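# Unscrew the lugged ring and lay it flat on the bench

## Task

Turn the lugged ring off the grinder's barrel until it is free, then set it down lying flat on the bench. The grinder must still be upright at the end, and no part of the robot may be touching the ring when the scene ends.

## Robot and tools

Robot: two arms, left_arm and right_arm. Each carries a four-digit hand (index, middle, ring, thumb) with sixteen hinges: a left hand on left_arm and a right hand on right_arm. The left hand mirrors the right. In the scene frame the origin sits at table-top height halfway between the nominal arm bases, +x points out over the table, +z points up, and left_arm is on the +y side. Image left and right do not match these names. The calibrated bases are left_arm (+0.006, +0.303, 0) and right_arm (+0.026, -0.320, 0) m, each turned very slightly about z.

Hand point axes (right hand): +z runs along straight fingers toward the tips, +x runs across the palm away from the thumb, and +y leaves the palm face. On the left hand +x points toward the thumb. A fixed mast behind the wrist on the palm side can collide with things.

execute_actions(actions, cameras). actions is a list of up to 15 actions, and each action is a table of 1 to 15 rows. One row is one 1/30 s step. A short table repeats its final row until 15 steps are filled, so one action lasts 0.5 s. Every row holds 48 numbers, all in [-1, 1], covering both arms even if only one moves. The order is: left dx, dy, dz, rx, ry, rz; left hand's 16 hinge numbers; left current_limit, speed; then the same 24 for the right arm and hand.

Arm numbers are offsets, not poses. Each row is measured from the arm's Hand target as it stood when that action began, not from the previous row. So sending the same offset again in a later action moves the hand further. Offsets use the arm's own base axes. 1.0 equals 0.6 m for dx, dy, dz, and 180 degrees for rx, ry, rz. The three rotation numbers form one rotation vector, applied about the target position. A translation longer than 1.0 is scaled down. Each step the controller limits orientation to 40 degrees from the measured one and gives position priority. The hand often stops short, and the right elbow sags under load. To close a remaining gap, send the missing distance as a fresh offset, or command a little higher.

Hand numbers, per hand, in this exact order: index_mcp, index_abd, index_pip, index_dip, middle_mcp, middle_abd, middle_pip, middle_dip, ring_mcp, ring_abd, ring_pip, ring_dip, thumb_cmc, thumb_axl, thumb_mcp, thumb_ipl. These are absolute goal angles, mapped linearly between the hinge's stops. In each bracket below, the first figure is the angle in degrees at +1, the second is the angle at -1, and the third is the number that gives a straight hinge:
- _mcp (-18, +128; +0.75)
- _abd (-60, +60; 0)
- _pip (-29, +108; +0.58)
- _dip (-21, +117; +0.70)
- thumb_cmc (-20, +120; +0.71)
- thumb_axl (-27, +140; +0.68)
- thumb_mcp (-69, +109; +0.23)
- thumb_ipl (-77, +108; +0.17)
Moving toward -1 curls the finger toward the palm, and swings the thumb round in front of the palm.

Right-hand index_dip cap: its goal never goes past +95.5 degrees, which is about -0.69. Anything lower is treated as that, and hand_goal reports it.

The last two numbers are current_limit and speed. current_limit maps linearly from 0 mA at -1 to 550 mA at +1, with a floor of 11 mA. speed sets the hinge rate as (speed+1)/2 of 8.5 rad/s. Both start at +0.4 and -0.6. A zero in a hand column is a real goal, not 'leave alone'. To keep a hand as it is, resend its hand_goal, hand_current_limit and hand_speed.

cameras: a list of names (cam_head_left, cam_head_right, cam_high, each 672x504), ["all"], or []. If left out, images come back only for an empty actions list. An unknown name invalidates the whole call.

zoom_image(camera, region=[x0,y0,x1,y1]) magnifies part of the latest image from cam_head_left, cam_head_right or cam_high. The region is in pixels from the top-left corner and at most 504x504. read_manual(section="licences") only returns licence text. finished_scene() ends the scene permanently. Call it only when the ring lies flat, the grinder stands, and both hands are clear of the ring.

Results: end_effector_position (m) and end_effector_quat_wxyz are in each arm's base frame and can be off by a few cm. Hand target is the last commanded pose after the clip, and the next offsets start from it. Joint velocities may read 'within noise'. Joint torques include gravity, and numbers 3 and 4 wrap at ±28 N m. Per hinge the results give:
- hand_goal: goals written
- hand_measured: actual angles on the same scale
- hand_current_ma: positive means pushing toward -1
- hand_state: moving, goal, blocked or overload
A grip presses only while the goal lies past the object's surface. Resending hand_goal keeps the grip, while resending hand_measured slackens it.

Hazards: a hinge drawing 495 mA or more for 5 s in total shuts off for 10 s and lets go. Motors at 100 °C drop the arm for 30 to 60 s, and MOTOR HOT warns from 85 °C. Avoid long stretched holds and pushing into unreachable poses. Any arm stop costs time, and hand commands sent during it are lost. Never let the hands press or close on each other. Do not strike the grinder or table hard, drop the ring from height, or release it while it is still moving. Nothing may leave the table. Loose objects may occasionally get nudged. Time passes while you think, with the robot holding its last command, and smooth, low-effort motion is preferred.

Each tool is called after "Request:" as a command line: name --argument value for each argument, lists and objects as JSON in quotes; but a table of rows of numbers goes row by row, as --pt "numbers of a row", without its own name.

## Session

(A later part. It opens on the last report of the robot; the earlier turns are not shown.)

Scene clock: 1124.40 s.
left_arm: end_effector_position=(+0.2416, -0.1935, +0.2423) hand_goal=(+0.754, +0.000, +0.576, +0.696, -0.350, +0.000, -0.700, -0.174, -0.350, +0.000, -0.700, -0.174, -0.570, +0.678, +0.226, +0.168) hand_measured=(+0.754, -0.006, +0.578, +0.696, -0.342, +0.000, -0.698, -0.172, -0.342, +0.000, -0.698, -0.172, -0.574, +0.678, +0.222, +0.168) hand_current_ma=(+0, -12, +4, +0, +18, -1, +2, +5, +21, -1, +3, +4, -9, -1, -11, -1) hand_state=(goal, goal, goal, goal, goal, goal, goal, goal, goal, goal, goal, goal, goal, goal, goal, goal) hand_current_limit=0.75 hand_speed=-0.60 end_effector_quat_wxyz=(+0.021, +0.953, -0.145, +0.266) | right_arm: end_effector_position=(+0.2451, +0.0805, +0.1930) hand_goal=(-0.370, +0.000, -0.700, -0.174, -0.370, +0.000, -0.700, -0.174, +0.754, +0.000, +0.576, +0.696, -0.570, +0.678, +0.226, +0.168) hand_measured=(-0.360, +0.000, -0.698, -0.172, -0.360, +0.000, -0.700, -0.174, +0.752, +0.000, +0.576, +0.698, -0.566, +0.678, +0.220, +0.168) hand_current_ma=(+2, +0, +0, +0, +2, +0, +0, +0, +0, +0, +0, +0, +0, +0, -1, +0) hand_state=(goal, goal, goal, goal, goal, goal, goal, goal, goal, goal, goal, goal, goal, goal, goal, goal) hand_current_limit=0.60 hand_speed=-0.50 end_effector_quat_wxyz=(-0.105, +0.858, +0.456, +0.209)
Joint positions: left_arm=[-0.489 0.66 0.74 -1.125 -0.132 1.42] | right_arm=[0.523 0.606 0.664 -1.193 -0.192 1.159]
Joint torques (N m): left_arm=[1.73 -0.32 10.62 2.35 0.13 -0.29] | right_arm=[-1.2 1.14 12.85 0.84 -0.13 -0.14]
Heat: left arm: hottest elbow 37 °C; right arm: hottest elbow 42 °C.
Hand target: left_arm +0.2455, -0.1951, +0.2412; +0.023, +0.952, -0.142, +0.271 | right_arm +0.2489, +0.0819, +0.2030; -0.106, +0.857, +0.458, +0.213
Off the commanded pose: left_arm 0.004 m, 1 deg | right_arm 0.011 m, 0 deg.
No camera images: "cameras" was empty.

Request:
execute_actions --actions '[[[0.0138,-0.005,-0.0167,0,0,0,0.754,0,0.576,0.696,-0.35,0,-0.7,-0.174,-0.35,0,-0.7,-0.174,-0.571,0.678,0.226,0.168,0.75,-0.6,0,0,0,0,0,0,-0.37,0,-0.7,-0.174,-0.37,0,-0.7,-0.174,0.754,0,0.576,0.696,-0.571,0.678,0.226,0.168,0.6,-0.5]]]' --cameras '["all"]'

Request:
zoom_image --camera "cam_high" --region '[380, 165, 430, 225]'

Request:
zoom_image --camera "cam_head_right" --region '[290, 190, 350, 250]'

Scene clock: 1130.20 s.
left_arm: end_effector_position=(+0.2483, -0.1972, +0.2336) hand_goal=(+0.754, +0.000, +0.576, +0.696, -0.350, +0.000, -0.700, -0.174, -0.350, +0.000, -0.700, -0.174, -0.570, +0.678, +0.226, +0.168) hand_measured=(+0.756, -0.018, +0.578, +0.696, -0.342, +0.000, -0.698, -0.172, -0.342, +0.000, -0.698, -0.172, -0.574, +0.678, +0.222, +0.168) hand_current_ma=(+5, -45, +6, +0, +18, -1, +2, +5, +21, -1, +3, +4, -9, -1, -11, -1) hand_state=(goal, goal, goal, goal, goal, goal, goal, goal, goal, goal, goal, goal, goal, goal, goal, goal) hand_current_limit=0.75 hand_speed=-0.60 end_effector_quat_wxyz=(+0.021, +0.953, -0.145, +0.266) | right_arm: end_effector_position=(+0.2451, +0.0805, +0.1930) hand_goal=(-0.370, +0.000, -0.700, -0.174, -0.370, +0.000, -0.700, -0.174, +0.754, +0.000, +0.576, +0.696, -0.570, +0.678, +0.226, +0.168) hand_measured=(-0.360, +0.000, -0.698, -0.172, -0.360, +0.000, -0.700, -0.174, +0.752, +0.000, +0.576, +0.698, -0.566, +0.678, +0.220, +0.168) hand_current_ma=(+2, +0, +0, +0, +2, +0, +0, +0, +0, +0, +0, +0, +0, +0, -1, +0) hand_state=(goal, goal, goal, goal, goal, goal, goal, goal, goal, goal, goal, goal, goal, goal, goal, goal) hand_current_limit=0.60 hand_speed=-0.50 end_effector_quat_wxyz=(-0.105, +0.858, +0.456, +0.209)
Joint positions: left_arm=[-0.488 0.683 0.724 -1.087 -0.131 1.42] | right_arm=[0.523 0.606 0.664 -1.193 -0.192 1.159]
Joint torques (N m): left_arm=[2.2 -0.32 10.45 2.59 0.2 -0.23] | right_arm=[-0.73 1.26 12.74 0.72 -0.13 -0.16]
Heat: left arm: hottest elbow 36 °C; right arm: hottest elbow 42 °C.
Hand target: left_arm +0.2538, -0.1980, +0.2310; +0.023, +0.952, -0.142, +0.270 | right_arm +0.2489, +0.0819, +0.2030; -0.106, +0.857, +0.458, +0.213
Off the commanded pose: left_arm 0.006 m, 1 deg | right_arm 0.011 m, 0 deg.

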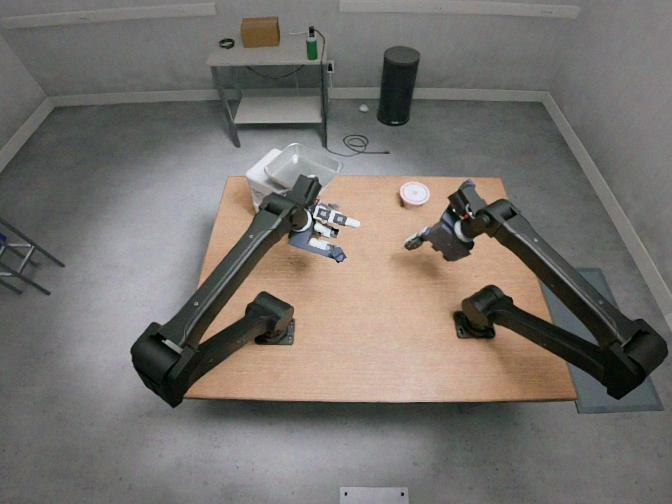

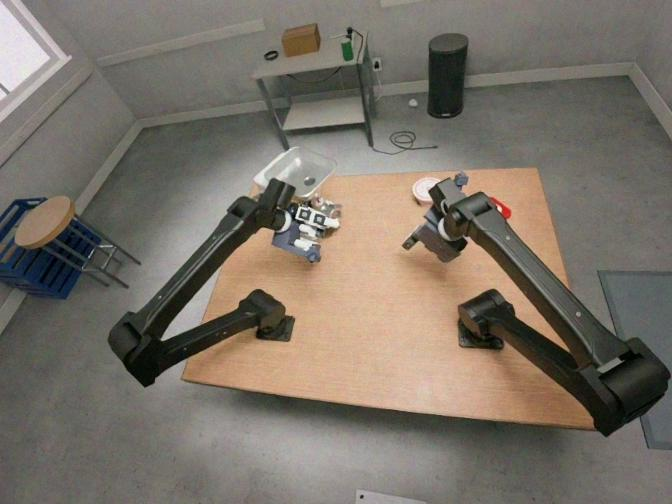

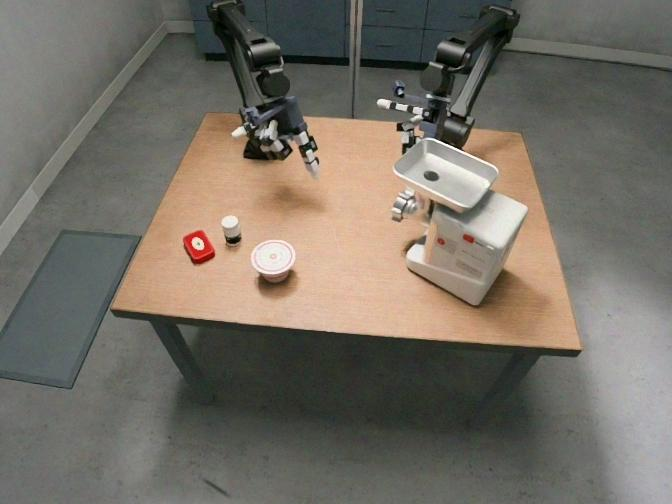

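Scaled by 8.400 from the camera's 672x504 image, which has a finer 960x720 frame.

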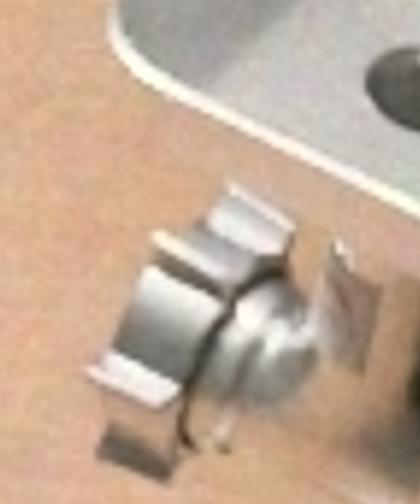

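Scaled by 8.400 from the camera's 672x504 image, which has a finer 960x720 frame.

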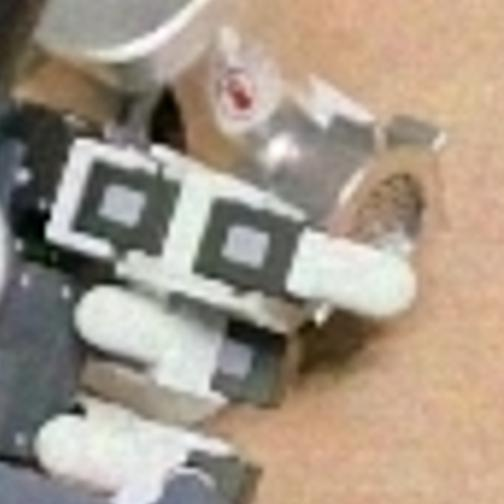

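Request:
execute_actions --actions '[[[0.005,-0.003,-0.02,0,0,0,0.754,0,0.576,0.696,-0.35,0,-0.7,-0.174,-0.35,0,-0.7,-0.174,-0.571,0.678,0.226,0.168,0.75,-0.6,0,0,0,0,0,0,-0.37,0,-0.7,-0.174,-0.37,0,-0.7,-0.174,0.754,0,0.576,0.696,-0.571,0.678,0.226,0.168,0.6,-0.5]]]' --cameras '[]'

Request:
execute_actions --actions '[[[0.005,-0.003,-0.02,0,0,0,0.754,0,0.576,0.696,-0.35,0,-0.7,-0.174,-0.35,0,-0.7,-0.174,-0.571,0.678,0.226,0.168,0.75,-0.6,0,0,0,0,0,0,-0.37,0,-0.7,-0.174,-0.37,0,-0.7,-0.174,0.754,0,0.576,0.696,-0.571,0.678,0.226,0.168,0.6,-0.5]]]' --cameras '[]'

Scene clock: 1137.53 s.
left_arm: end_effector_position=(+0.2504, -0.1983, +0.2323) hand_goal=(+0.754, +0.000, +0.576, +0.696, -0.350, +0.000, -0.700, -0.174, -0.350, +0.000, -0.700, -0.174, -0.570, +0.678, +0.226, +0.168) hand_measured=(+0.762, -0.054, +0.580, +0.696, -0.342, +0.000, -0.698, -0.172, -0.342, +0.000, -0.698, -0.172, -0.574, +0.678, +0.222, +0.168) hand_current_ma=(+20, -161, +9, +0, +18, -1, +2, +5, +21, -1, +3, +4, -9, -1, -11, -1) hand_state=(goal, blocked, goal, goal, goal, goal, goal, goal, goal, goal, goal, goal, goal, goal, goal, goal) hand_current_limit=0.75 hand_speed=-0.60 end_effector_quat_wxyz=(+0.023, +0.951, -0.144, +0.272) | right_arm: end_effector_position=(+0.2451, +0.0805, +0.1930) hand_goal=(-0.370, +0.000, -0.700, -0.174, -0.370, +0.000, -0.700, -0.174, +0.754, +0.000, +0.576, +0.696, -0.570, +0.678, +0.226, +0.168) hand_measured=(-0.360, +0.000, -0.698, -0.172, -0.360, +0.000, -0.700, -0.174, +0.752, +0.000, +0.576, +0.698, -0.566, +0.678, +0.220, +0.168) hand_current_ma=(+2, +0, +0, +0, +2, +0, +0, +0, +0, +0, +0, +0, +0, +0, -1, +0) hand_state=(goal, goal, goal, goal, goal, goal, goal, goal, goal, goal, goal, goal, goal, goal, goal, goal) hand_current_limit=0.60 hand_speed=-0.50 end_effector_quat_wxyz=(-0.105, +0.858, +0.456, +0.209)
Joint positions: left_arm=[-0.488 0.682 0.715 -1.065 -0.131 1.42] | right_arm=[0.523 0.606 0.664 -1.193 -0.192 1.159]
Joint torques (N m): left_arm=[2.14 0.56 8.83 3.22 0.17 -0.24] | right_arm=[-1.08 1.08 12.9 0.8 -0.15 -0.15]
Heat: left arm: hottest elbow 36 °C; right arm: hottest elbow 42 °C.
Hand target: left_arm +0.2567, -0.1998, +0.2190; +0.023, +0.952, -0.142, +0.270 | right_arm +0.2489, +0.0819, +0.2030; -0.106, +0.857, +0.458, +0.213
Off the commanded pose: left_arm 0.015 m, 0 deg | right_arm 0.011 m, 0 deg.
No camera images: "cameras" was empty.

Scene clock: 1138.23 s.
left_arm: end_effector_position=(+0.2526, -0.1995, +0.2320) hand_goal=(+0.754, +0.000, +0.576, +0.696, -0.350, +0.000, -0.700, -0.174, -0.350, +0.000, -0.700, -0.174, -0.570, +0.678, +0.226, +0.168) hand_measured=(+0.766, -0.098, +0.582, +0.696, -0.342, +0.000, -0.698, -0.172, -0.342, +0.000, -0.698, -0.172, -0.574, +0.678, +0.222, +0.168) hand_current_ma=(+31, -329, +15, +0, +18, -1, +2, +5, +21, -1, +3, +4, -9, -1, -11, -1) hand_state=(goal, blocked, goal, goal, goal, goal, goal, goal, goal, goal, goal, goal, goal, goal, goal, goal) hand_current_limit=0.75 hand_speed=-0.60 end_effector_quat_wxyz=(+0.027, +0.949, -0.143, +0.281) | right_arm: end_effector_position=(+0.2451, +0.0805, +0.1930) hand_goal=(-0.370, +0.000, -0.700, -0.174, -0.370, +0.000, -0.700, -0.174, +0.754, +0.000, +0.576, +0.696, -0.570, +0.678, +0.226, +0.168) hand_measured=(-0.360, +0.000, -0.698, -0.172, -0.360, +0.000, -0.700, -0.174, +0.752, +0.000, +0.576, +0.698, -0.566, +0.678, +0.220, +0.168) hand_current_ma=(+2, +0, +0, +0, +2, +0, +0, +0, +0, +0, +0, +0, +0, +0, -1, +0) hand_state=(goal, goal, goal, goal, goal, goal, goal, goal, goal, goal, goal, goal, goal, goal, goal, goal) hand_current_limit=0.60 hand_speed=-0.50 end_effector_quat_wxyz=(-0.105, +0.858, +0.456, +0.209)
Joint positions: left_arm=[-0.488 0.676 0.704 -1.04 -0.131 1.42] | right_arm=[0.523 0.606 0.664 -1.193 -0.192 1.159]
Joint torques (N m): left_arm=[2.14 1.79 7.41 3.69 0.16 -0.25] | right_arm=[-0.62 1.03 12.81 0.87 -0.13 -0.13]
Heat: left arm: hottest elbow 36 °C; right arm: hottest elbow 42 °C.
Hand target: left_arm +0.2598, -0.2016, +0.2071; +0.023, +0.952, -0.142, +0.271 | right_arm +0.2489, +0.0819, +0.2030; -0.106, +0.857, +0.458, +0.213
Off the commanded pose: left_arm 0.026 m, 1 deg | right_arm 0.011 m, 0 deg.
No camera images: "cameras" was empty.

Request:
execute_actions --actions '[[[0,0,-0.04,0,0,0,0.754,0,0.576,0.696,-0.35,0,-0.7,-0.174,-0.35,0,-0.7,-0.174,-0.571,0.678,0.226,0.168,0.75,-0.6,0,0,0,0,0,0,-0.37,0,-0.7,-0.174,-0.37,0,-0.7,-0.174,0.754,0,0.576,0.696,-0.571,0.678,0.226,0.168,0.6,-0.5]]]' --cameras '["all"]'

Request:
zoom_image --camera "cam_high" --region '[380, 165, 430, 225]'

Scene clock: 1146.87 s.
left_arm: end_effector_position=(+0.2537, -0.2000, +0.2299) hand_goal=(+0.754, +0.000, +0.576, +0.696, -0.350, +0.000, -0.700, -0.174, -0.350, +0.000, -0.700, -0.174, -0.570, +0.678, +0.226, +0.168) hand_measured=(+0.770, -0.168, +0.588, +0.696, -0.342, +0.000, -0.698, -0.172, -0.342, +0.000, -0.698, -0.172, -0.574, +0.678, +0.222, +0.168) hand_current_ma=(+48, -481, +28, +0, +18, -1, +2, +5, +21, -1, +3, +4, -9, -1, -11, -1) hand_state=(goal, blocked, goal, goal, goal, goal, goal, goal, goal, goal, goal, goal, goal, goal, goal, goal) hand_current_limit=0.75 hand_speed=-0.60 end_effector_quat_wxyz=(+0.035, +0.941, -0.140, +0.305) | right_arm: end_effector_position=(+0.2451, +0.0805, +0.1930) hand_goal=(-0.370, +0.000, -0.700, -0.174, -0.370, +0.000, -0.700, -0.174, +0.754, +0.000, +0.576, +0.696, -0.570, +0.678, +0.226, +0.168) hand_measured=(-0.360, +0.000, -0.698, -0.172, -0.360, +0.000, -0.700, -0.174, +0.752, +0.000, +0.576, +0.698, -0.566, +0.678, +0.220, +0.168) hand_current_ma=(+2, +0, +0, +0, +2, +0, +0, +0, +0, +0, +0, +0, +0, +0, -1, +0) hand_state=(goal, goal, goal, goal, goal, goal, goal, goal, goal, goal, goal, goal, goal, goal, goal, goal) hand_current_limit=0.60 hand_speed=-0.50 end_effector_quat_wxyz=(-0.105, +0.858, +0.456, +0.209)
Joint positions: left_arm=[-0.488 0.644 0.664 -0.979 -0.131 1.42] | right_arm=[0.523 0.606 0.664 -1.193 -0.192 1.159]
Joint torques (N m): left_arm=[2.32 4.13 5.49 3.54 0.19 -0.25] | right_arm=[-0.67 1.08 12.86 0.76 -0.15 -0.19]
Heat: left arm: hottest elbow 36 °C; right arm: hottest elbow 42 °C.
Hand target: left_arm +0.2598, -0.2016, +0.1829; +0.023, +0.952, -0.142, +0.270 | right_arm +0.2489, +0.0819, +0.2030; -0.106, +0.857, +0.458, +0.213
Off the commanded pose: left_arm 0.047 m, 4 deg | right_arm 0.011 m, 0 deg.

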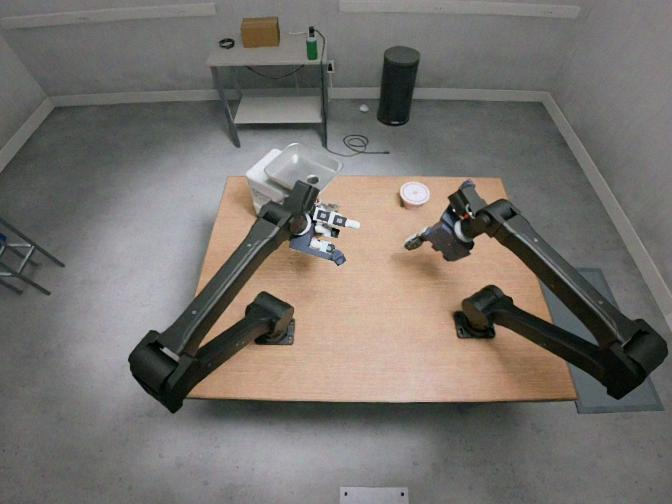

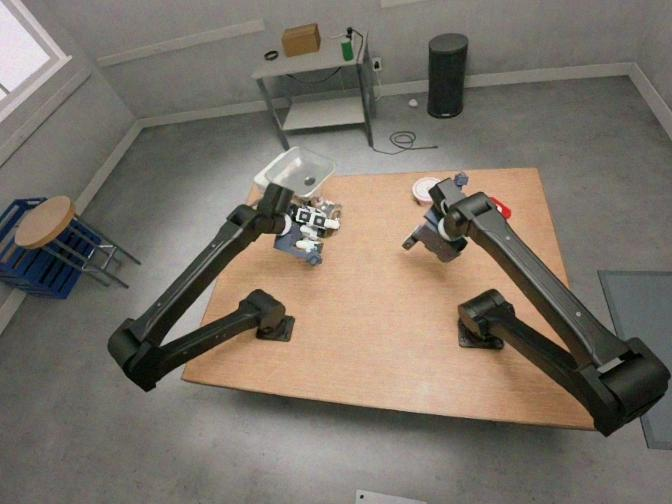

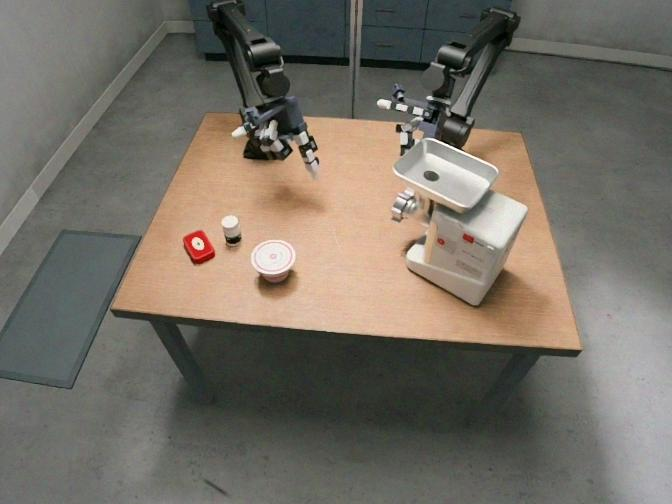

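Scaled by 8.400 from the camera's 672x504 image, which has a finer 960x720 frame.

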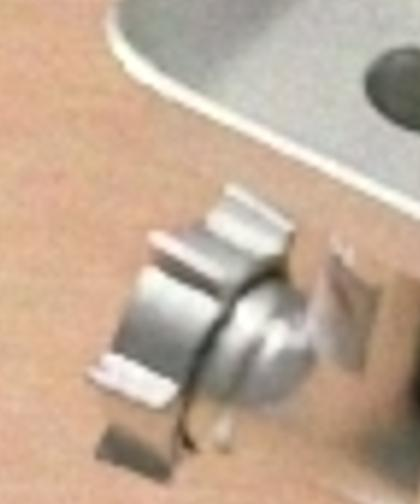

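Request:
execute_actions --actions '[[[0,0,-0.03,0,0.03,0,0.754,0,0.576,0.696,-0.35,0,-0.7,-0.174,-0.35,0,-0.7,-0.174,-0.571,0.678,0.226,0.168,0.75,-0.6,0,0,0,0,0,0,-0.37,0,-0.7,-0.174,-0.37,0,-0.7,-0.174,0.754,0,0.576,0.696,-0.571,0.678,0.226,0.168,0.6,-0.5]]]' --cameras '[]'

Scene clock: 1194.10 s.
left_arm: end_effector_position=(+0.2536, -0.2010, +0.2310) hand_goal=(+0.754, +0.000, +0.576, +0.696, -0.350, +0.000, -0.700, -0.174, -0.350, +0.000, -0.700, -0.174, -0.570, +0.678, +0.226, +0.168) hand_measured=(+0.792, -0.172, +0.606, +0.704, -0.342, +0.000, -0.698, -0.172, -0.342, +0.000, -0.698, -0.172, -0.574, +0.678, +0.222, +0.168) hand_current_ma=(+133, -481, +92, +19, +19, -1, +2, +5, +21, -1, +3, +4, -9, -1, -12, -1) hand_state=(blocked, blocked, blocked, goal, goal, goal, goal, goal, goal, goal, goal, goal, goal, goal, goal, goal) hand_current_limit=0.75 hand_speed=-0.60 end_effector_quat_wxyz=(+0.055, +0.944, -0.135, +0.295) | right_arm: end_effector_position=(+0.2451, +0.0805, +0.1930) hand_goal=(-0.370, +0.000, -0.700, -0.174, -0.370, +0.000, -0.700, -0.174, +0.754, +0.000, +0.576, +0.696, -0.570, +0.678, +0.226, +0.168) hand_measured=(-0.360, +0.000, -0.698, -0.172, -0.360, +0.000, -0.700, -0.174, +0.752, +0.000, +0.576, +0.698, -0.566, +0.678, +0.220, +0.168) hand_current_ma=(+2, +0, +0, +0, +2, +0, +0, +0, +0, +0, +0, +0, +0, +0, -1, +0) hand_state=(goal, goal, goal, goal, goal, goal, goal, goal, goal, goal, goal, goal, goal, goal, goal, goal) hand_current_limit=0.60 hand_speed=-0.50 end_effector_quat_wxyz=(-0.105, +0.858, +0.456, +0.209)
Joint positions: left_arm=[-0.46 0.65 0.664 -0.979 -0.076 1.42] | right_arm=[0.523 0.606 0.664 -1.193 -0.192 1.159]
Joint torques (N m): left_arm=[2.61 7.77 5.83 1.98 0.2 -0.16] | right_arm=[-1.08 1.2 12.75 0.81 -0.14 -0.13]
Heat: left arm: hottest elbow 33 °C; right arm: hottest elbow 43 °C.
Hand target: left_arm +0.2597, -0.2018, +0.1650; +0.030, +0.964, -0.141, +0.225 | right_arm +0.2489, +0.0819, +0.2030; -0.106, +0.857, +0.458, +0.213
Off the commanded pose: left_arm 0.066 m, 9 deg | right_arm 0.011 m, 0 deg.
No camera images: "cameras" was empty.

Request:
execute_actions --actions '[]' --cameras '["cam_high","cam_head_right"]'

Request:
zoom_image --camera "cam_high" --region '[380, 165, 430, 225]'

Request:
zoom_image --camera "cam_head_right" --region '[290, 190, 350, 250]'

Scene clock: 1198.63 s.
left_arm: end_effector_position=(+0.2536, -0.2010, +0.2310) hand_goal=(+0.754, +0.000, +0.576, +0.696, -0.350, +0.000, -0.700, -0.174, -0.350, +0.000, -0.700, -0.174, -0.570, +0.678, +0.226, +0.168) hand_measured=(+0.792, -0.172, +0.606, +0.704, -0.342, +0.000, -0.698, -0.172, -0.342, +0.000, -0.698, -0.172, -0.574, +0.678, +0.222, +0.168) hand_current_ma=(+133, -481, +92, +20, +19, -1, +2, +5, +21, -1, +3, +4, -9, -1, -12, -1) hand_state=(blocked, blocked, blocked, goal, goal, goal, goal, goal, goal, goal, goal, goal, goal, goal, goal, goal) hand_current_limit=0.75 hand_speed=-0.60 end_effector_quat_wxyz=(+0.055, +0.944, -0.135, +0.295) | right_arm: end_effector_position=(+0.2451, +0.0805, +0.1930) hand_goal=(-0.370, +0.000, -0.700, -0.174, -0.370, +0.000, -0.700, -0.174, +0.754, +0.000, +0.576, +0.696, -0.570, +0.678, +0.226, +0.168) hand_measured=(-0.360, +0.000, -0.698, -0.172, -0.360, +0.000, -0.700, -0.174, +0.752, +0.000, +0.576, +0.698, -0.566, +0.678, +0.220, +0.168) hand_current_ma=(+2, +0, +0, +0, +2, +0, +0, +0, +0, +0, +0, +0, +0, +0, -1, +0) hand_state=(goal, goal, goal, goal, goal, goal, goal, goal, goal, goal, goal, goal, goal, goal, goal, goal) hand_current_limit=0.60 hand_speed=-0.50 end_effector_quat_wxyz=(-0.105, +0.858, +0.456, +0.209)
Joint positions: left_arm=[-0.46 0.65 0.664 -0.979 -0.076 1.42] | right_arm=[0.523 0.606 0.664 -1.193 -0.192 1.159]
Joint velocities: within noise
Joint torques (N m): left_arm=[2.55 7.77 5.82 1.98 0.2 -0.17] | right_arm=[-0.5 1.08 12.79 0.73 -0.12 -0.17]
Motor temperatures (°C): left_arm=[24 27 33 25 23 23] | right_arm=[22 23 43 24 22 21]
Heat: left arm: hottest elbow 33 °C; right arm: hottest elbow 43 °C.
Hand target: left_arm +0.2597, -0.2018, +0.1650; +0.030, +0.964, -0.141, +0.225 | right_arm +0.2489, +0.0819, +0.2030; -0.106, +0.857, +0.458, +0.213
Off the commanded pose: left_arm 0.066 m, 9 deg | right_arm 0.011 m, 0 deg.
Images, in order (width x height): cam_head_right 672x504, cam_high 672x504.

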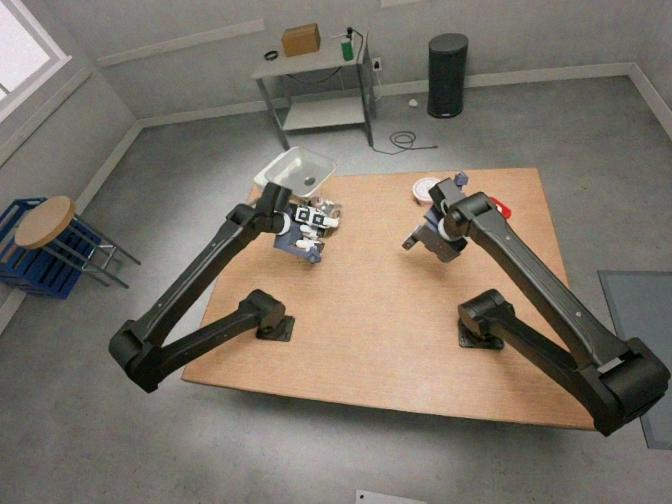

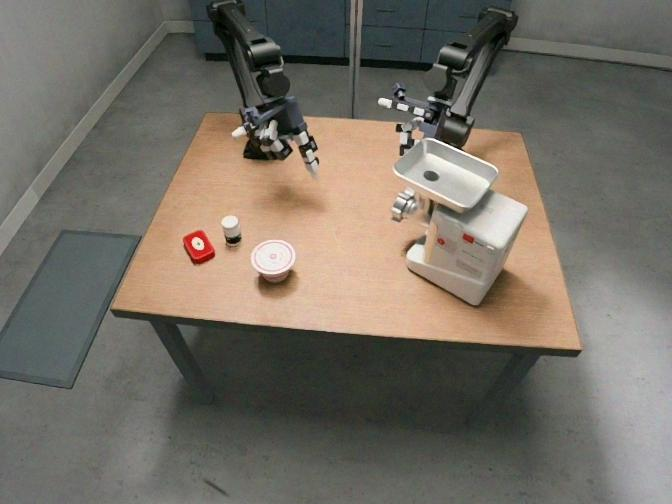

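Scaled by 8.400 from the camera's 672x504 image, which has a finer 960x720 frame.

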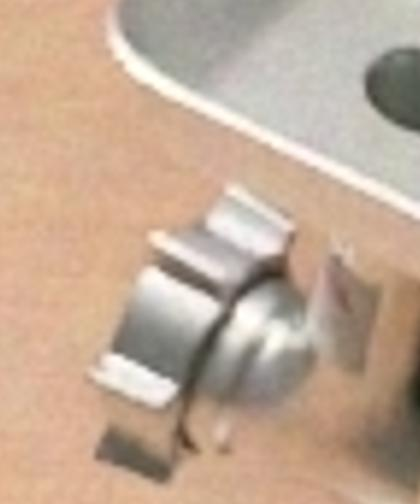

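Scaled by 8.400 from the camera's 672x504 image, which has a finer 960x720 frame.

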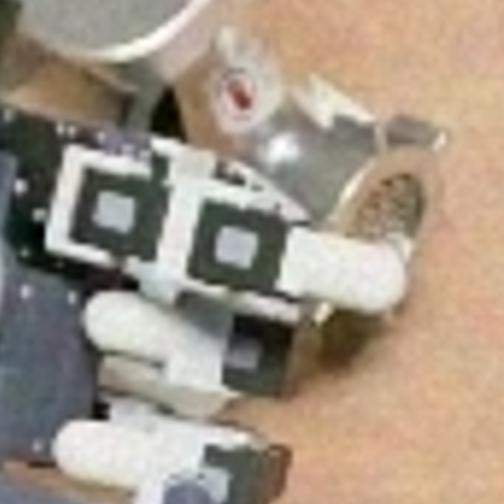

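Request:
execute_actions --actions '[[[-0.01,0.005,-0.05,0,0.02,0,0.754,0,0.576,0.696,-0.35,0,-0.7,-0.174,-0.35,0,-0.7,-0.174,-0.571,0.678,0.226,0.168,0.75,-0.6,0,0,0,0,0,0,-0.37,0,-0.7,-0.174,-0.37,0,-0.7,-0.174,0.754,0,0.576,0.696,-0.571,0.678,0.226,0.168,0.6,-0.5]]]' --cameras '[]'

Scene clock: 1203.90 s.
left_arm: end_effector_position=(+0.2524, -0.1977, +0.2067) hand_goal=(+0.754, +0.000, +0.576, +0.696, -0.350, +0.000, -0.700, -0.174, -0.350, +0.000, -0.700, -0.174, -0.570, +0.678, +0.226, +0.168) hand_measured=(+0.794, -0.130, +0.612, +0.708, -0.342, +0.000, -0.698, -0.172, -0.340, +0.000, -0.698, -0.172, -0.576, +0.678, +0.222, +0.168) hand_current_ma=(+139, -464, +117, +29, +23, -1, +2, +4, +24, -1, +3, +4, -13, -1, -14, -1) hand_state=(blocked, blocked, blocked, goal, goal, goal, goal, goal, goal, goal, goal, goal, goal, goal, goal, goal) hand_current_limit=0.75 hand_speed=-0.60 end_effector_quat_wxyz=(+0.057, +0.953, -0.133, +0.266) | right_arm: end_effector_position=(+0.2451, +0.0805, +0.1930) hand_goal=(-0.370, +0.000, -0.700, -0.174, -0.370, +0.000, -0.700, -0.174, +0.754, +0.000, +0.576, +0.696, -0.570, +0.678, +0.226, +0.168) hand_measured=(-0.360, +0.000, -0.698, -0.172, -0.360, +0.000, -0.700, -0.174, +0.752, +0.000, +0.576, +0.698, -0.566, +0.678, +0.220, +0.168) hand_current_ma=(+2, +0, +0, +0, +2, +0, +0, +0, +0, +0, +0, +0, +0, +0, -1, +0) hand_state=(goal, goal, goal, goal, goal, goal, goal, goal, goal, goal, goal, goal, goal, goal, goal, goal) hand_current_limit=0.60 hand_speed=-0.50 end_effector_quat_wxyz=(-0.105, +0.858, +0.456, +0.209)
Joint positions: left_arm=[-0.433 0.68 0.631 -0.973 -0.045 1.427] | right_arm=[0.523 0.606 0.664 -1.193 -0.192 1.159]
Joint torques (N m): left_arm=[2.26 7.53 4.34 2.48 0.3 -0.12] | right_arm=[-0.97 1.38 12.85 0.73 -0.12 -0.16]
Heat: left arm: hottest elbow 33 °C; right arm: hottest elbow 43 °C.
Hand target: left_arm +0.2538, -0.1987, +0.1350; +0.034, +0.970, -0.140, +0.195 | right_arm +0.2489, +0.0819, +0.2030; -0.106, +0.857, +0.458, +0.213
Off the commanded pose: left_arm 0.072 m, 9 deg | right_arm 0.011 m, 0 deg.
No camera images: "cameras" was empty.

Request:
execute_actions --actions '[]' --cameras '["cam_head_right","cam_high","cam_head_left"]'

Request:
zoom_image --camera "cam_high" --region '[380, 165, 430, 225]'

Request:
zoom_image --camera "cam_head_right" --region '[290, 190, 350, 250]'

Scene clock: 1205.60 s.
left_arm: end_effector_position=(+0.2524, -0.1977, +0.2067) hand_goal=(+0.754, +0.000, +0.576, +0.696, -0.350, +0.000, -0.700, -0.174, -0.350, +0.000, -0.700, -0.174, -0.570, +0.678, +0.226, +0.168) hand_measured=(+0.794, -0.130, +0.612, +0.708, -0.342, +0.000, -0.698, -0.172, -0.340, +0.000, -0.698, -0.172, -0.576, +0.678, +0.222, +0.168) hand_current_ma=(+139, -464, +117, +29, +23, -1, +2, +4, +24, -1, +3, +4, -13, -1, -14, -1) hand_state=(blocked, blocked, blocked, goal, goal, goal, goal, goal, goal, goal, goal, goal, goal, goal, goal, goal) hand_current_limit=0.75 hand_speed=-0.60 end_effector_quat_wxyz=(+0.057, +0.953, -0.133, +0.266) | right_arm: end_effector_position=(+0.2451, +0.0805, +0.1930) hand_goal=(-0.370, +0.000, -0.700, -0.174, -0.370, +0.000, -0.700, -0.174, +0.754, +0.000, +0.576, +0.696, -0.570, +0.678, +0.226, +0.168) hand_measured=(-0.360, +0.000, -0.698, -0.172, -0.360, +0.000, -0.700, -0.174, +0.752, +0.000, +0.576, +0.698, -0.566, +0.678, +0.220, +0.168) hand_current_ma=(+2, +0, +0, +0, +2, +0, +0, +0, +0, +0, +0, +0, +0, +0, -1, +0) hand_state=(goal, goal, goal, goal, goal, goal, goal, goal, goal, goal, goal, goal, goal, goal, goal, goal) hand_current_limit=0.60 hand_speed=-0.50 end_effector_quat_wxyz=(-0.105, +0.858, +0.456, +0.209)
Joint positions: left_arm=[-0.433 0.68 0.631 -0.973 -0.045 1.427] | right_arm=[0.523 0.606 0.664 -1.193 -0.192 1.159]
Joint velocities: within noise
Joint torques (N m): left_arm=[2.2 7.53 4.34 2.5 0.3 -0.12] | right_arm=[-0.44 1.49 12.83 0.85 -0.14 -0.13]
Motor temperatures (°C): left_arm=[23 27 33 25 23 23] | right_arm=[22 23 43 24 22 21]
Heat: left arm: hottest elbow 33 °C; right arm: hottest elbow 43 °C.
Hand target: left_arm +0.2538, -0.1987, +0.1350; +0.034, +0.970, -0.140, +0.195 | right_arm +0.2489, +0.0819, +0.2030; -0.106, +0.857, +0.458, +0.213
Off the commanded pose: left_arm 0.072 m, 9 deg | right_arm 0.011 m, 0 deg.

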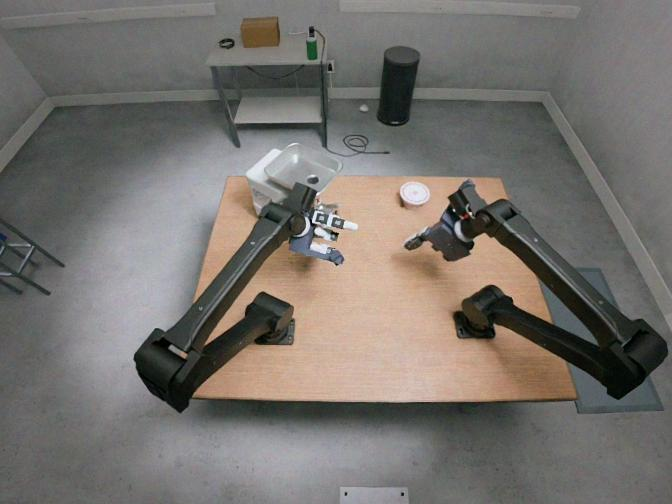

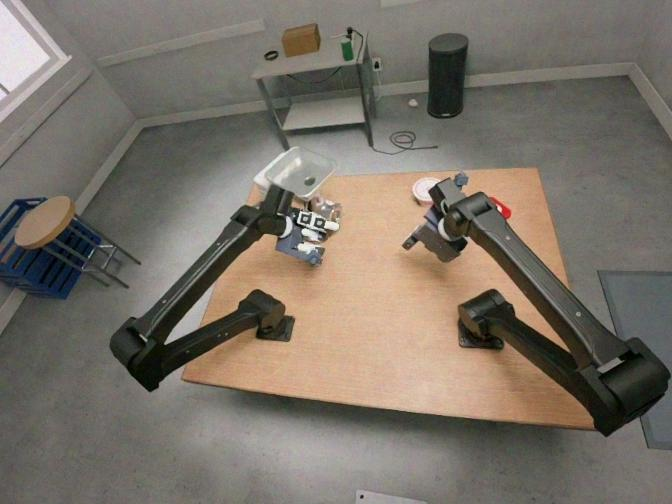

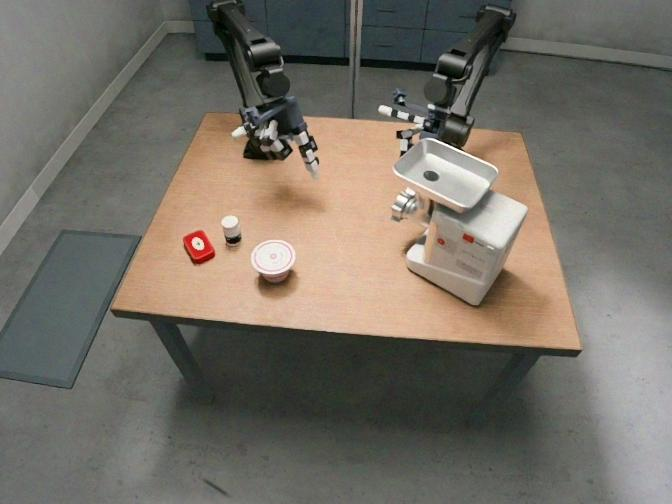

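Scaled by 8.400 from the camera's 672x504 image, which has a finer 960x720 frame.

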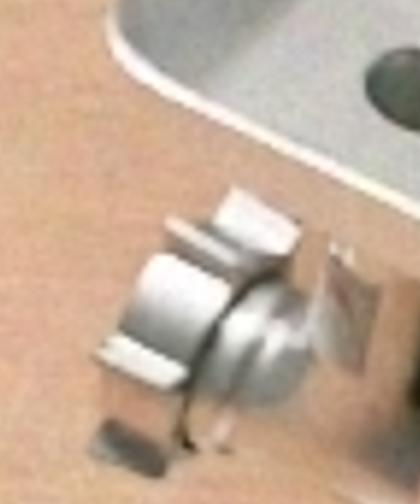

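Scaled by 8.400 from the camera's 672x504 image, which has a finer 960x720 frame.

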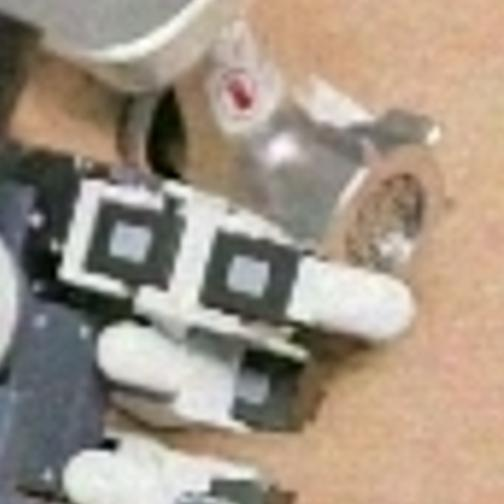

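Request:
execute_actions --actions '[[[0.005,-0.003,-0.04,0,0,0,0.754,0,0.576,0.696,-0.35,0,-0.7,-0.174,-0.35,0,-0.7,-0.174,-0.571,0.678,0.226,0.168,0.75,-0.6,0,0,0,0,0,0,-0.37,0,-0.7,-0.174,-0.37,0,-0.7,-0.174,0.754,0,0.576,0.696,-0.571,0.678,0.226,0.168,0.6,-0.5]]]' --cameras '["cam_high","cam_head_right"]'

Request:
zoom_image --camera "cam_high" --region '[380, 165, 430, 225]'

Request:
zoom_image --camera "cam_head_right" --region '[290, 190, 350, 250]'

Scene clock: 1209.97 s.
left_arm: end_effector_position=(+0.2542, -0.1977, +0.1120) hand_goal=(+0.754, +0.000, +0.576, +0.696, -0.350, +0.000, -0.700, -0.174, -0.350, +0.000, -0.700, -0.174, -0.570, +0.678, +0.226, +0.168) hand_measured=(+0.754, -0.006, +0.578, +0.698, -0.340, +0.000, -0.698, -0.172, -0.340, +0.000, -0.698, -0.172, -0.574, +0.678, +0.220, +0.168) hand_current_ma=(+1, -13, +5, +5, +30, -1, +2, +4, +30, -1, +3, +4, -9, -1, -18, -1) hand_state=(goal, goal, goal, goal, goal, goal, goal, goal, goal, goal, goal, goal, goal, goal, goal, goal) hand_current_limit=0.75 hand_speed=-0.60 end_effector_quat_wxyz=(+0.033, +0.971, -0.139, +0.191) | right_arm: end_effector_position=(+0.2451, +0.0805, +0.1930) hand_goal=(-0.370, +0.000, -0.700, -0.174, -0.370, +0.000, -0.700, -0.174, +0.754, +0.000, +0.576, +0.696, -0.570, +0.678, +0.226, +0.168) hand_measured=(-0.360, +0.000, -0.698, -0.172, -0.360, +0.000, -0.700, -0.174, +0.752, +0.000, +0.576, +0.698, -0.566, +0.678, +0.220, +0.168) hand_current_ma=(+2, +0, +0, +0, +2, +0, +0, +0, +0, +0, +0, +0, +0, +0, -1, +0) hand_state=(goal, goal, goal, goal, goal, goal, goal, goal, goal, goal, goal, goal, goal, goal, goal, goal) hand_current_limit=0.60 hand_speed=-0.50 end_effector_quat_wxyz=(-0.105, +0.858, +0.456, +0.209)
Joint positions: left_arm=[-0.43 0.866 0.515 -0.831 -0.045 1.433] | right_arm=[0.523 0.606 0.664 -1.193 -0.192 1.159]
Joint torques (N m): left_arm=[1.2 -1.61 10.22 1.92 0.15 -0.24] | right_arm=[-0.85 1.08 12.81 0.81 -0.13 -0.15]
Heat: left arm: hottest elbow 32 °C; right arm: hottest elbow 43 °C.
Hand target: left_arm +0.2567, -0.2004, +0.1109; +0.034, +0.970, -0.139, +0.195 | right_arm +0.2489, +0.0819, +0.2030; -0.106, +0.857, +0.458, +0.213
Off the commanded pose: left_arm 0.004 m, 0 deg | right_arm 0.011 m, 0 deg.
Images, in order (width x height): cam_head_right 672x504, cam_high 672x504.

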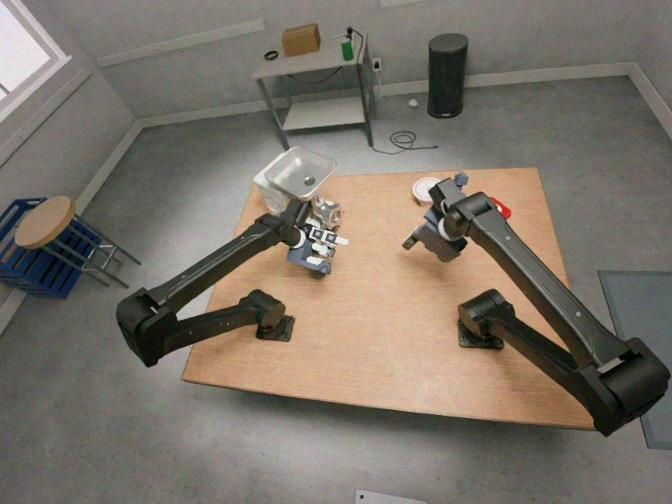

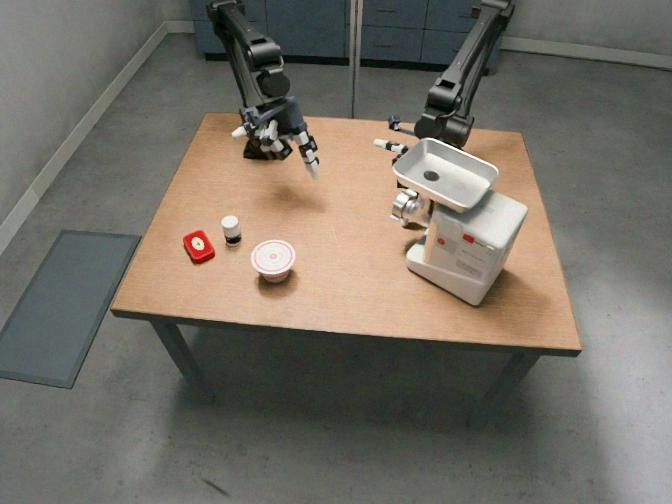

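Scaled by 8.400 from the camera's 672x504 image, which has a finer 960x720 frame.

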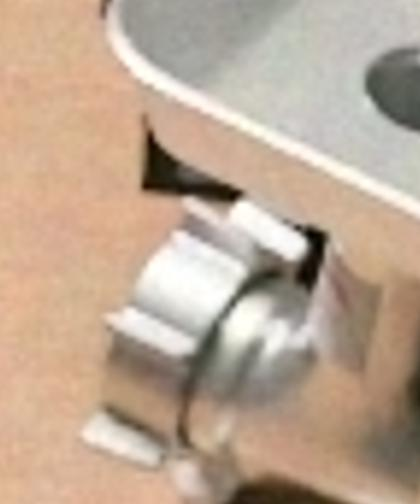

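Scaled by 8.400 from the camera's 672x504 image, which has a finer 960x720 frame.

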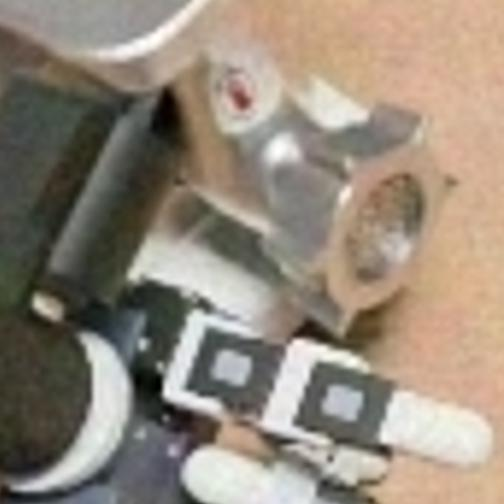

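Request:
execute_actions --actions '[[[-0.0962,-0.0572,0.05,0,0,0,0.754,0,0.576,0.696,-0.35,0,-0.7,-0.174,-0.35,0,-0.7,-0.174,-0.571,0.678,0.226,0.168,0.75,-0.6,0,0,0,0,0,0,-0.37,0,-0.7,-0.174,-0.37,0,-0.7,-0.174,0.754,0,0.576,0.696,-0.571,0.678,0.226,0.168,0.6,-0.5]],[[0,0,0.15,0,0,0,0.754,0,0.576,0.696,-0.35,0,-0.7,-0.174,-0.35,0,-0.7,-0.174,-0.571,0.678,0.226,0.168,0.75,-0.6,0,0,0,0,0,0,-0.37,0,-0.7,-0.174,-0.37,0,-0.7,-0.174,0.754,0,0.576,0.696,-0.571,0.678,0.226,0.168,0.6,-0.5]],[[0,0,0.15,-0.0013,-0.053,0.1217,0.754,0,0.576,0.696,-0.35,0,-0.7,-0.174,-0.35,0,-0.7,-0.174,-0.571,0.678,0.226,0.168,0.75,-0.6,0,0,0,0,0,0,-0.37,0,-0.7,-0.174,-0.37,0,-0.7,-0.174,0.754,0,0.576,0.696,-0.571,0.678,0.226,0.168,0.6,-0.5]]]' --cameras '["all"]'

Scene clock: 1245.13 s.
left_arm: end_effector_position=(+0.1978, -0.2299, +0.2969) hand_goal=(+0.754, +0.000, +0.576, +0.696, -0.350, +0.000, -0.700, -0.174, -0.350, +0.000, -0.700, -0.174, -0.570, +0.678, +0.226, +0.168) hand_measured=(+0.752, -0.002, +0.576, +0.698, -0.338, +0.000, -0.698, -0.172, -0.338, +0.000, -0.698, -0.172, -0.574, +0.678, +0.220, +0.168) hand_current_ma=(-2, -5, +0, +4, +33, -1, +3, +4, +34, -1, +3, +4, -8, -1, -18, -1) hand_state=(goal, goal, goal, goal, goal, goal, goal, goal, goal, goal, goal, goal, goal, goal, goal, goal) hand_current_limit=0.75 hand_speed=-0.60 end_effector_quat_wxyz=(-0.029, +0.962, +0.037, +0.269) | right_arm: end_effector_position=(+0.2451, +0.0805, +0.1930) hand_goal=(-0.370, +0.000, -0.700, -0.174, -0.370, +0.000, -0.700, -0.174, +0.754, +0.000, +0.576, +0.696, -0.570, +0.678, +0.226, +0.168) hand_measured=(-0.360, +0.000, -0.698, -0.172, -0.360, +0.000, -0.700, -0.174, +0.752, +0.000, +0.576, +0.698, -0.566, +0.678, +0.220, +0.168) hand_current_ma=(+2, +0, +0, +0, +2, +0, +0, +0, +0, +0, +0, +0, +0, +0, -1, +0) hand_state=(goal, goal, goal, goal, goal, goal, goal, goal, goal, goal, goal, goal, goal, goal, goal, goal) hand_current_limit=0.60 hand_speed=-0.50 end_effector_quat_wxyz=(-0.105, +0.858, +0.456, +0.209)
Joint positions: left_arm=[-1.095 0.745 0.934 -1.563 -0.515 0.45] | right_arm=[0.523 0.606 0.664 -1.193 -0.192 1.159]
Joint torques (N m): left_arm=[0.91 -1.03 15.05 0.38 -0.52 -0.35] | right_arm=[-0.73 1.61 12.74 0.69 -0.13 -0.12]
Heat: left arm: hottest elbow 34 °C; right arm: hottest elbow 43 °C.
Hand target: left_arm +0.1990, -0.2348, +0.3210; -0.013, +0.960, +0.045, +0.278 | right_arm +0.2489, +0.0819, +0.2030; -0.106, +0.857, +0.458, +0.213
Off the commanded pose: left_arm 0.025 m, 2 deg | right_arm 0.011 m, 0 deg.

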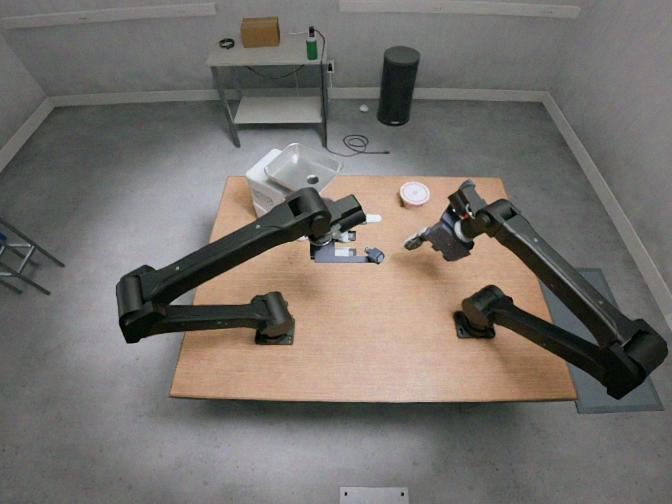

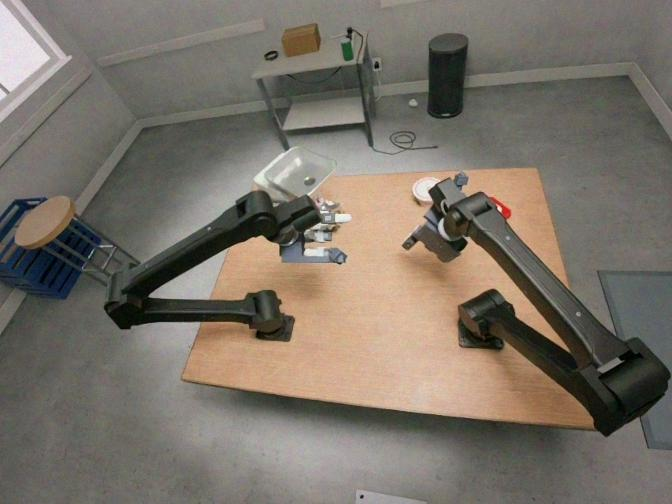

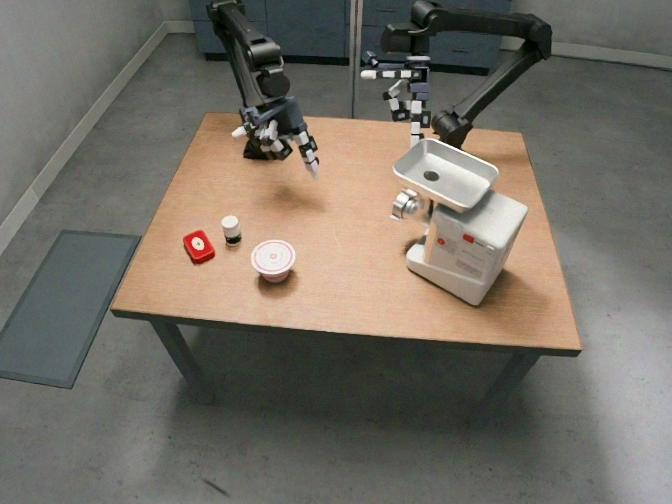

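Request:
execute_actions --actions '[[[0.12,0.0055,-0.005,0,0,0,0.754,0,0.576,0.696,-0.35,0,-0.7,-0.174,-0.35,0,-0.7,-0.174,-0.571,0.678,0.226,0.168,0.75,-0.6,0,0,0,0,0,0,-0.37,0,-0.7,-0.174,-0.37,0,-0.7,-0.174,0.754,0,0.576,0.696,-0.571,0.678,0.226,0.168,0.6,-0.5]],[[0.022,0,-0.02,0,0,0,0.754,0,0.576,0.696,-0.35,0,-0.7,-0.174,-0.35,0,-0.7,-0.174,-0.571,0.678,0.226,0.168,0.75,-0.6,0,0,0,0,0,0,-0.37,0,-0.7,-0.174,-0.37,0,-0.7,-0.174,0.754,0,0.576,0.696,-0.571,0.678,0.226,0.168,0.6,-0.5]]]' --cameras '["all"]'

Request:
zoom_image --camera "cam_high" --region '[370, 120, 450, 240]'

Request:
zoom_image --camera "cam_head_right" --region '[280, 170, 380, 270]'

Scene clock: 1250.50 s.
left_arm: end_effector_position=(+0.2745, -0.2236, +0.2870) hand_goal=(+0.754, +0.000, +0.576, +0.696, -0.350, +0.000, -0.700, -0.174, -0.350, +0.000, -0.700, -0.174, -0.570, +0.678, +0.226, +0.168) hand_measured=(+0.752, -0.004, +0.576, +0.698, -0.340, +0.000, -0.698, -0.172, -0.340, +0.000, -0.698, -0.172, -0.576, +0.678, +0.220, +0.168) hand_current_ma=(-2, -6, +0, +4, +29, -1, +3, +4, +29, -1, +3, +4, -12, -1, -15, -1) hand_state=(goal, goal, goal, goal, goal, goal, goal, goal, goal, goal, goal, goal, goal, goal, goal, goal) hand_current_limit=0.75 hand_speed=-0.60 end_effector_quat_wxyz=(-0.028, +0.963, +0.043, +0.264) | right_arm: end_effector_position=(+0.2451, +0.0805, +0.1930) hand_goal=(-0.370, +0.000, -0.700, -0.174, -0.370, +0.000, -0.700, -0.174, +0.754, +0.000, +0.576, +0.696, -0.570, +0.678, +0.226, +0.168) hand_measured=(-0.360, +0.000, -0.698, -0.172, -0.360, +0.000, -0.700, -0.174, +0.752, +0.000, +0.576, +0.698, -0.566, +0.678, +0.220, +0.168) hand_current_ma=(+2, +0, +0, +0, +2, +0, +0, +0, +0, +0, +0, +0, +0, +0, -1, +0) hand_state=(goal, goal, goal, goal, goal, goal, goal, goal, goal, goal, goal, goal, goal, goal, goal, goal) hand_current_limit=0.60 hand_speed=-0.50 end_effector_quat_wxyz=(-0.105, +0.858, +0.456, +0.209)
Joint positions: left_arm=[-0.767 0.83 0.937 -1.331 -0.418 0.79] | right_arm=[0.523 0.606 0.664 -1.193 -0.192 1.159]
Joint torques (N m): left_arm=[2.08 -1.61 14.41 2.03 -0.14 -0.13] | right_arm=[-0.62 1.26 12.72 0.79 -0.14 -0.18]
Heat: left arm: hottest elbow 35 °C; right arm: hottest elbow 43 °C.
Hand target: left_arm +0.2842, -0.2315, +0.3060; -0.013, +0.960, +0.045, +0.278 | right_arm +0.2489, +0.0819, +0.2030; -0.106, +0.857, +0.458, +0.213
Off the commanded pose: left_arm 0.023 m, 2 deg | right_arm 0.011 m, 0 deg.

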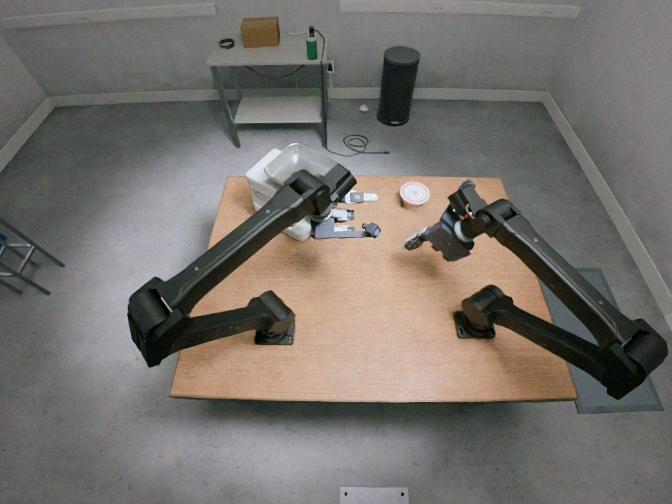

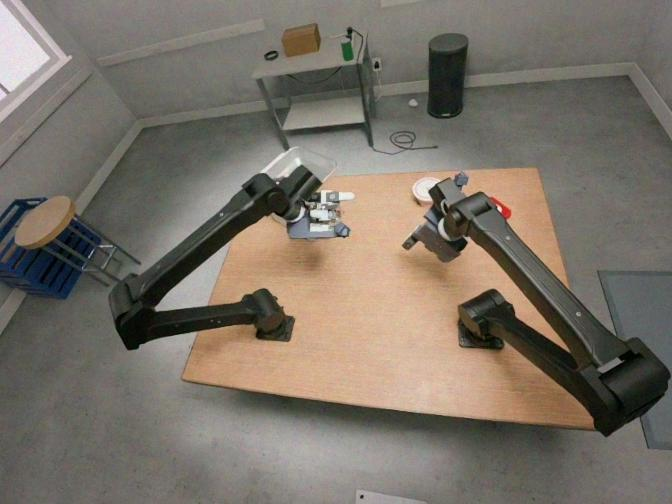

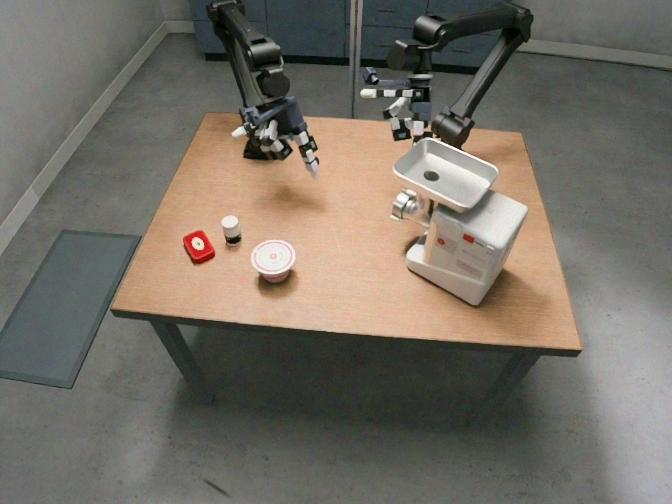

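Scaled by 4.200 from the camera's 672x504 image, which has a finer 960x720 frame.

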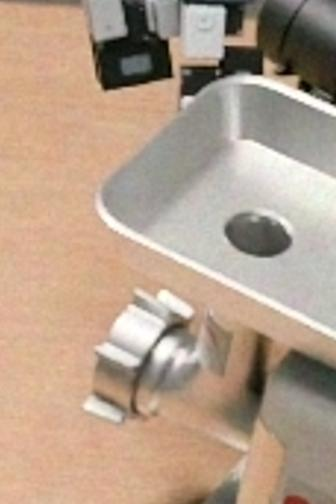

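Scaled by 5.040 from the camera's 672x504 image, which has a finer 960x720 frame.

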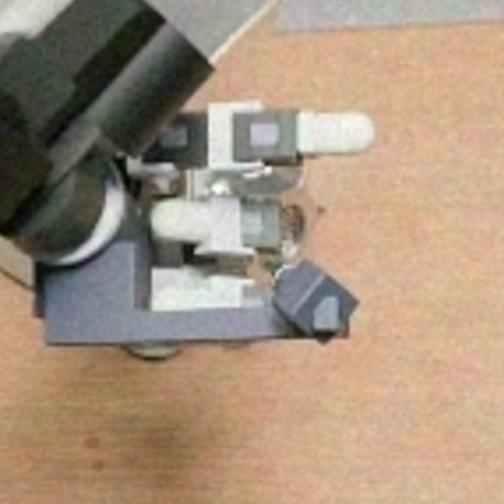

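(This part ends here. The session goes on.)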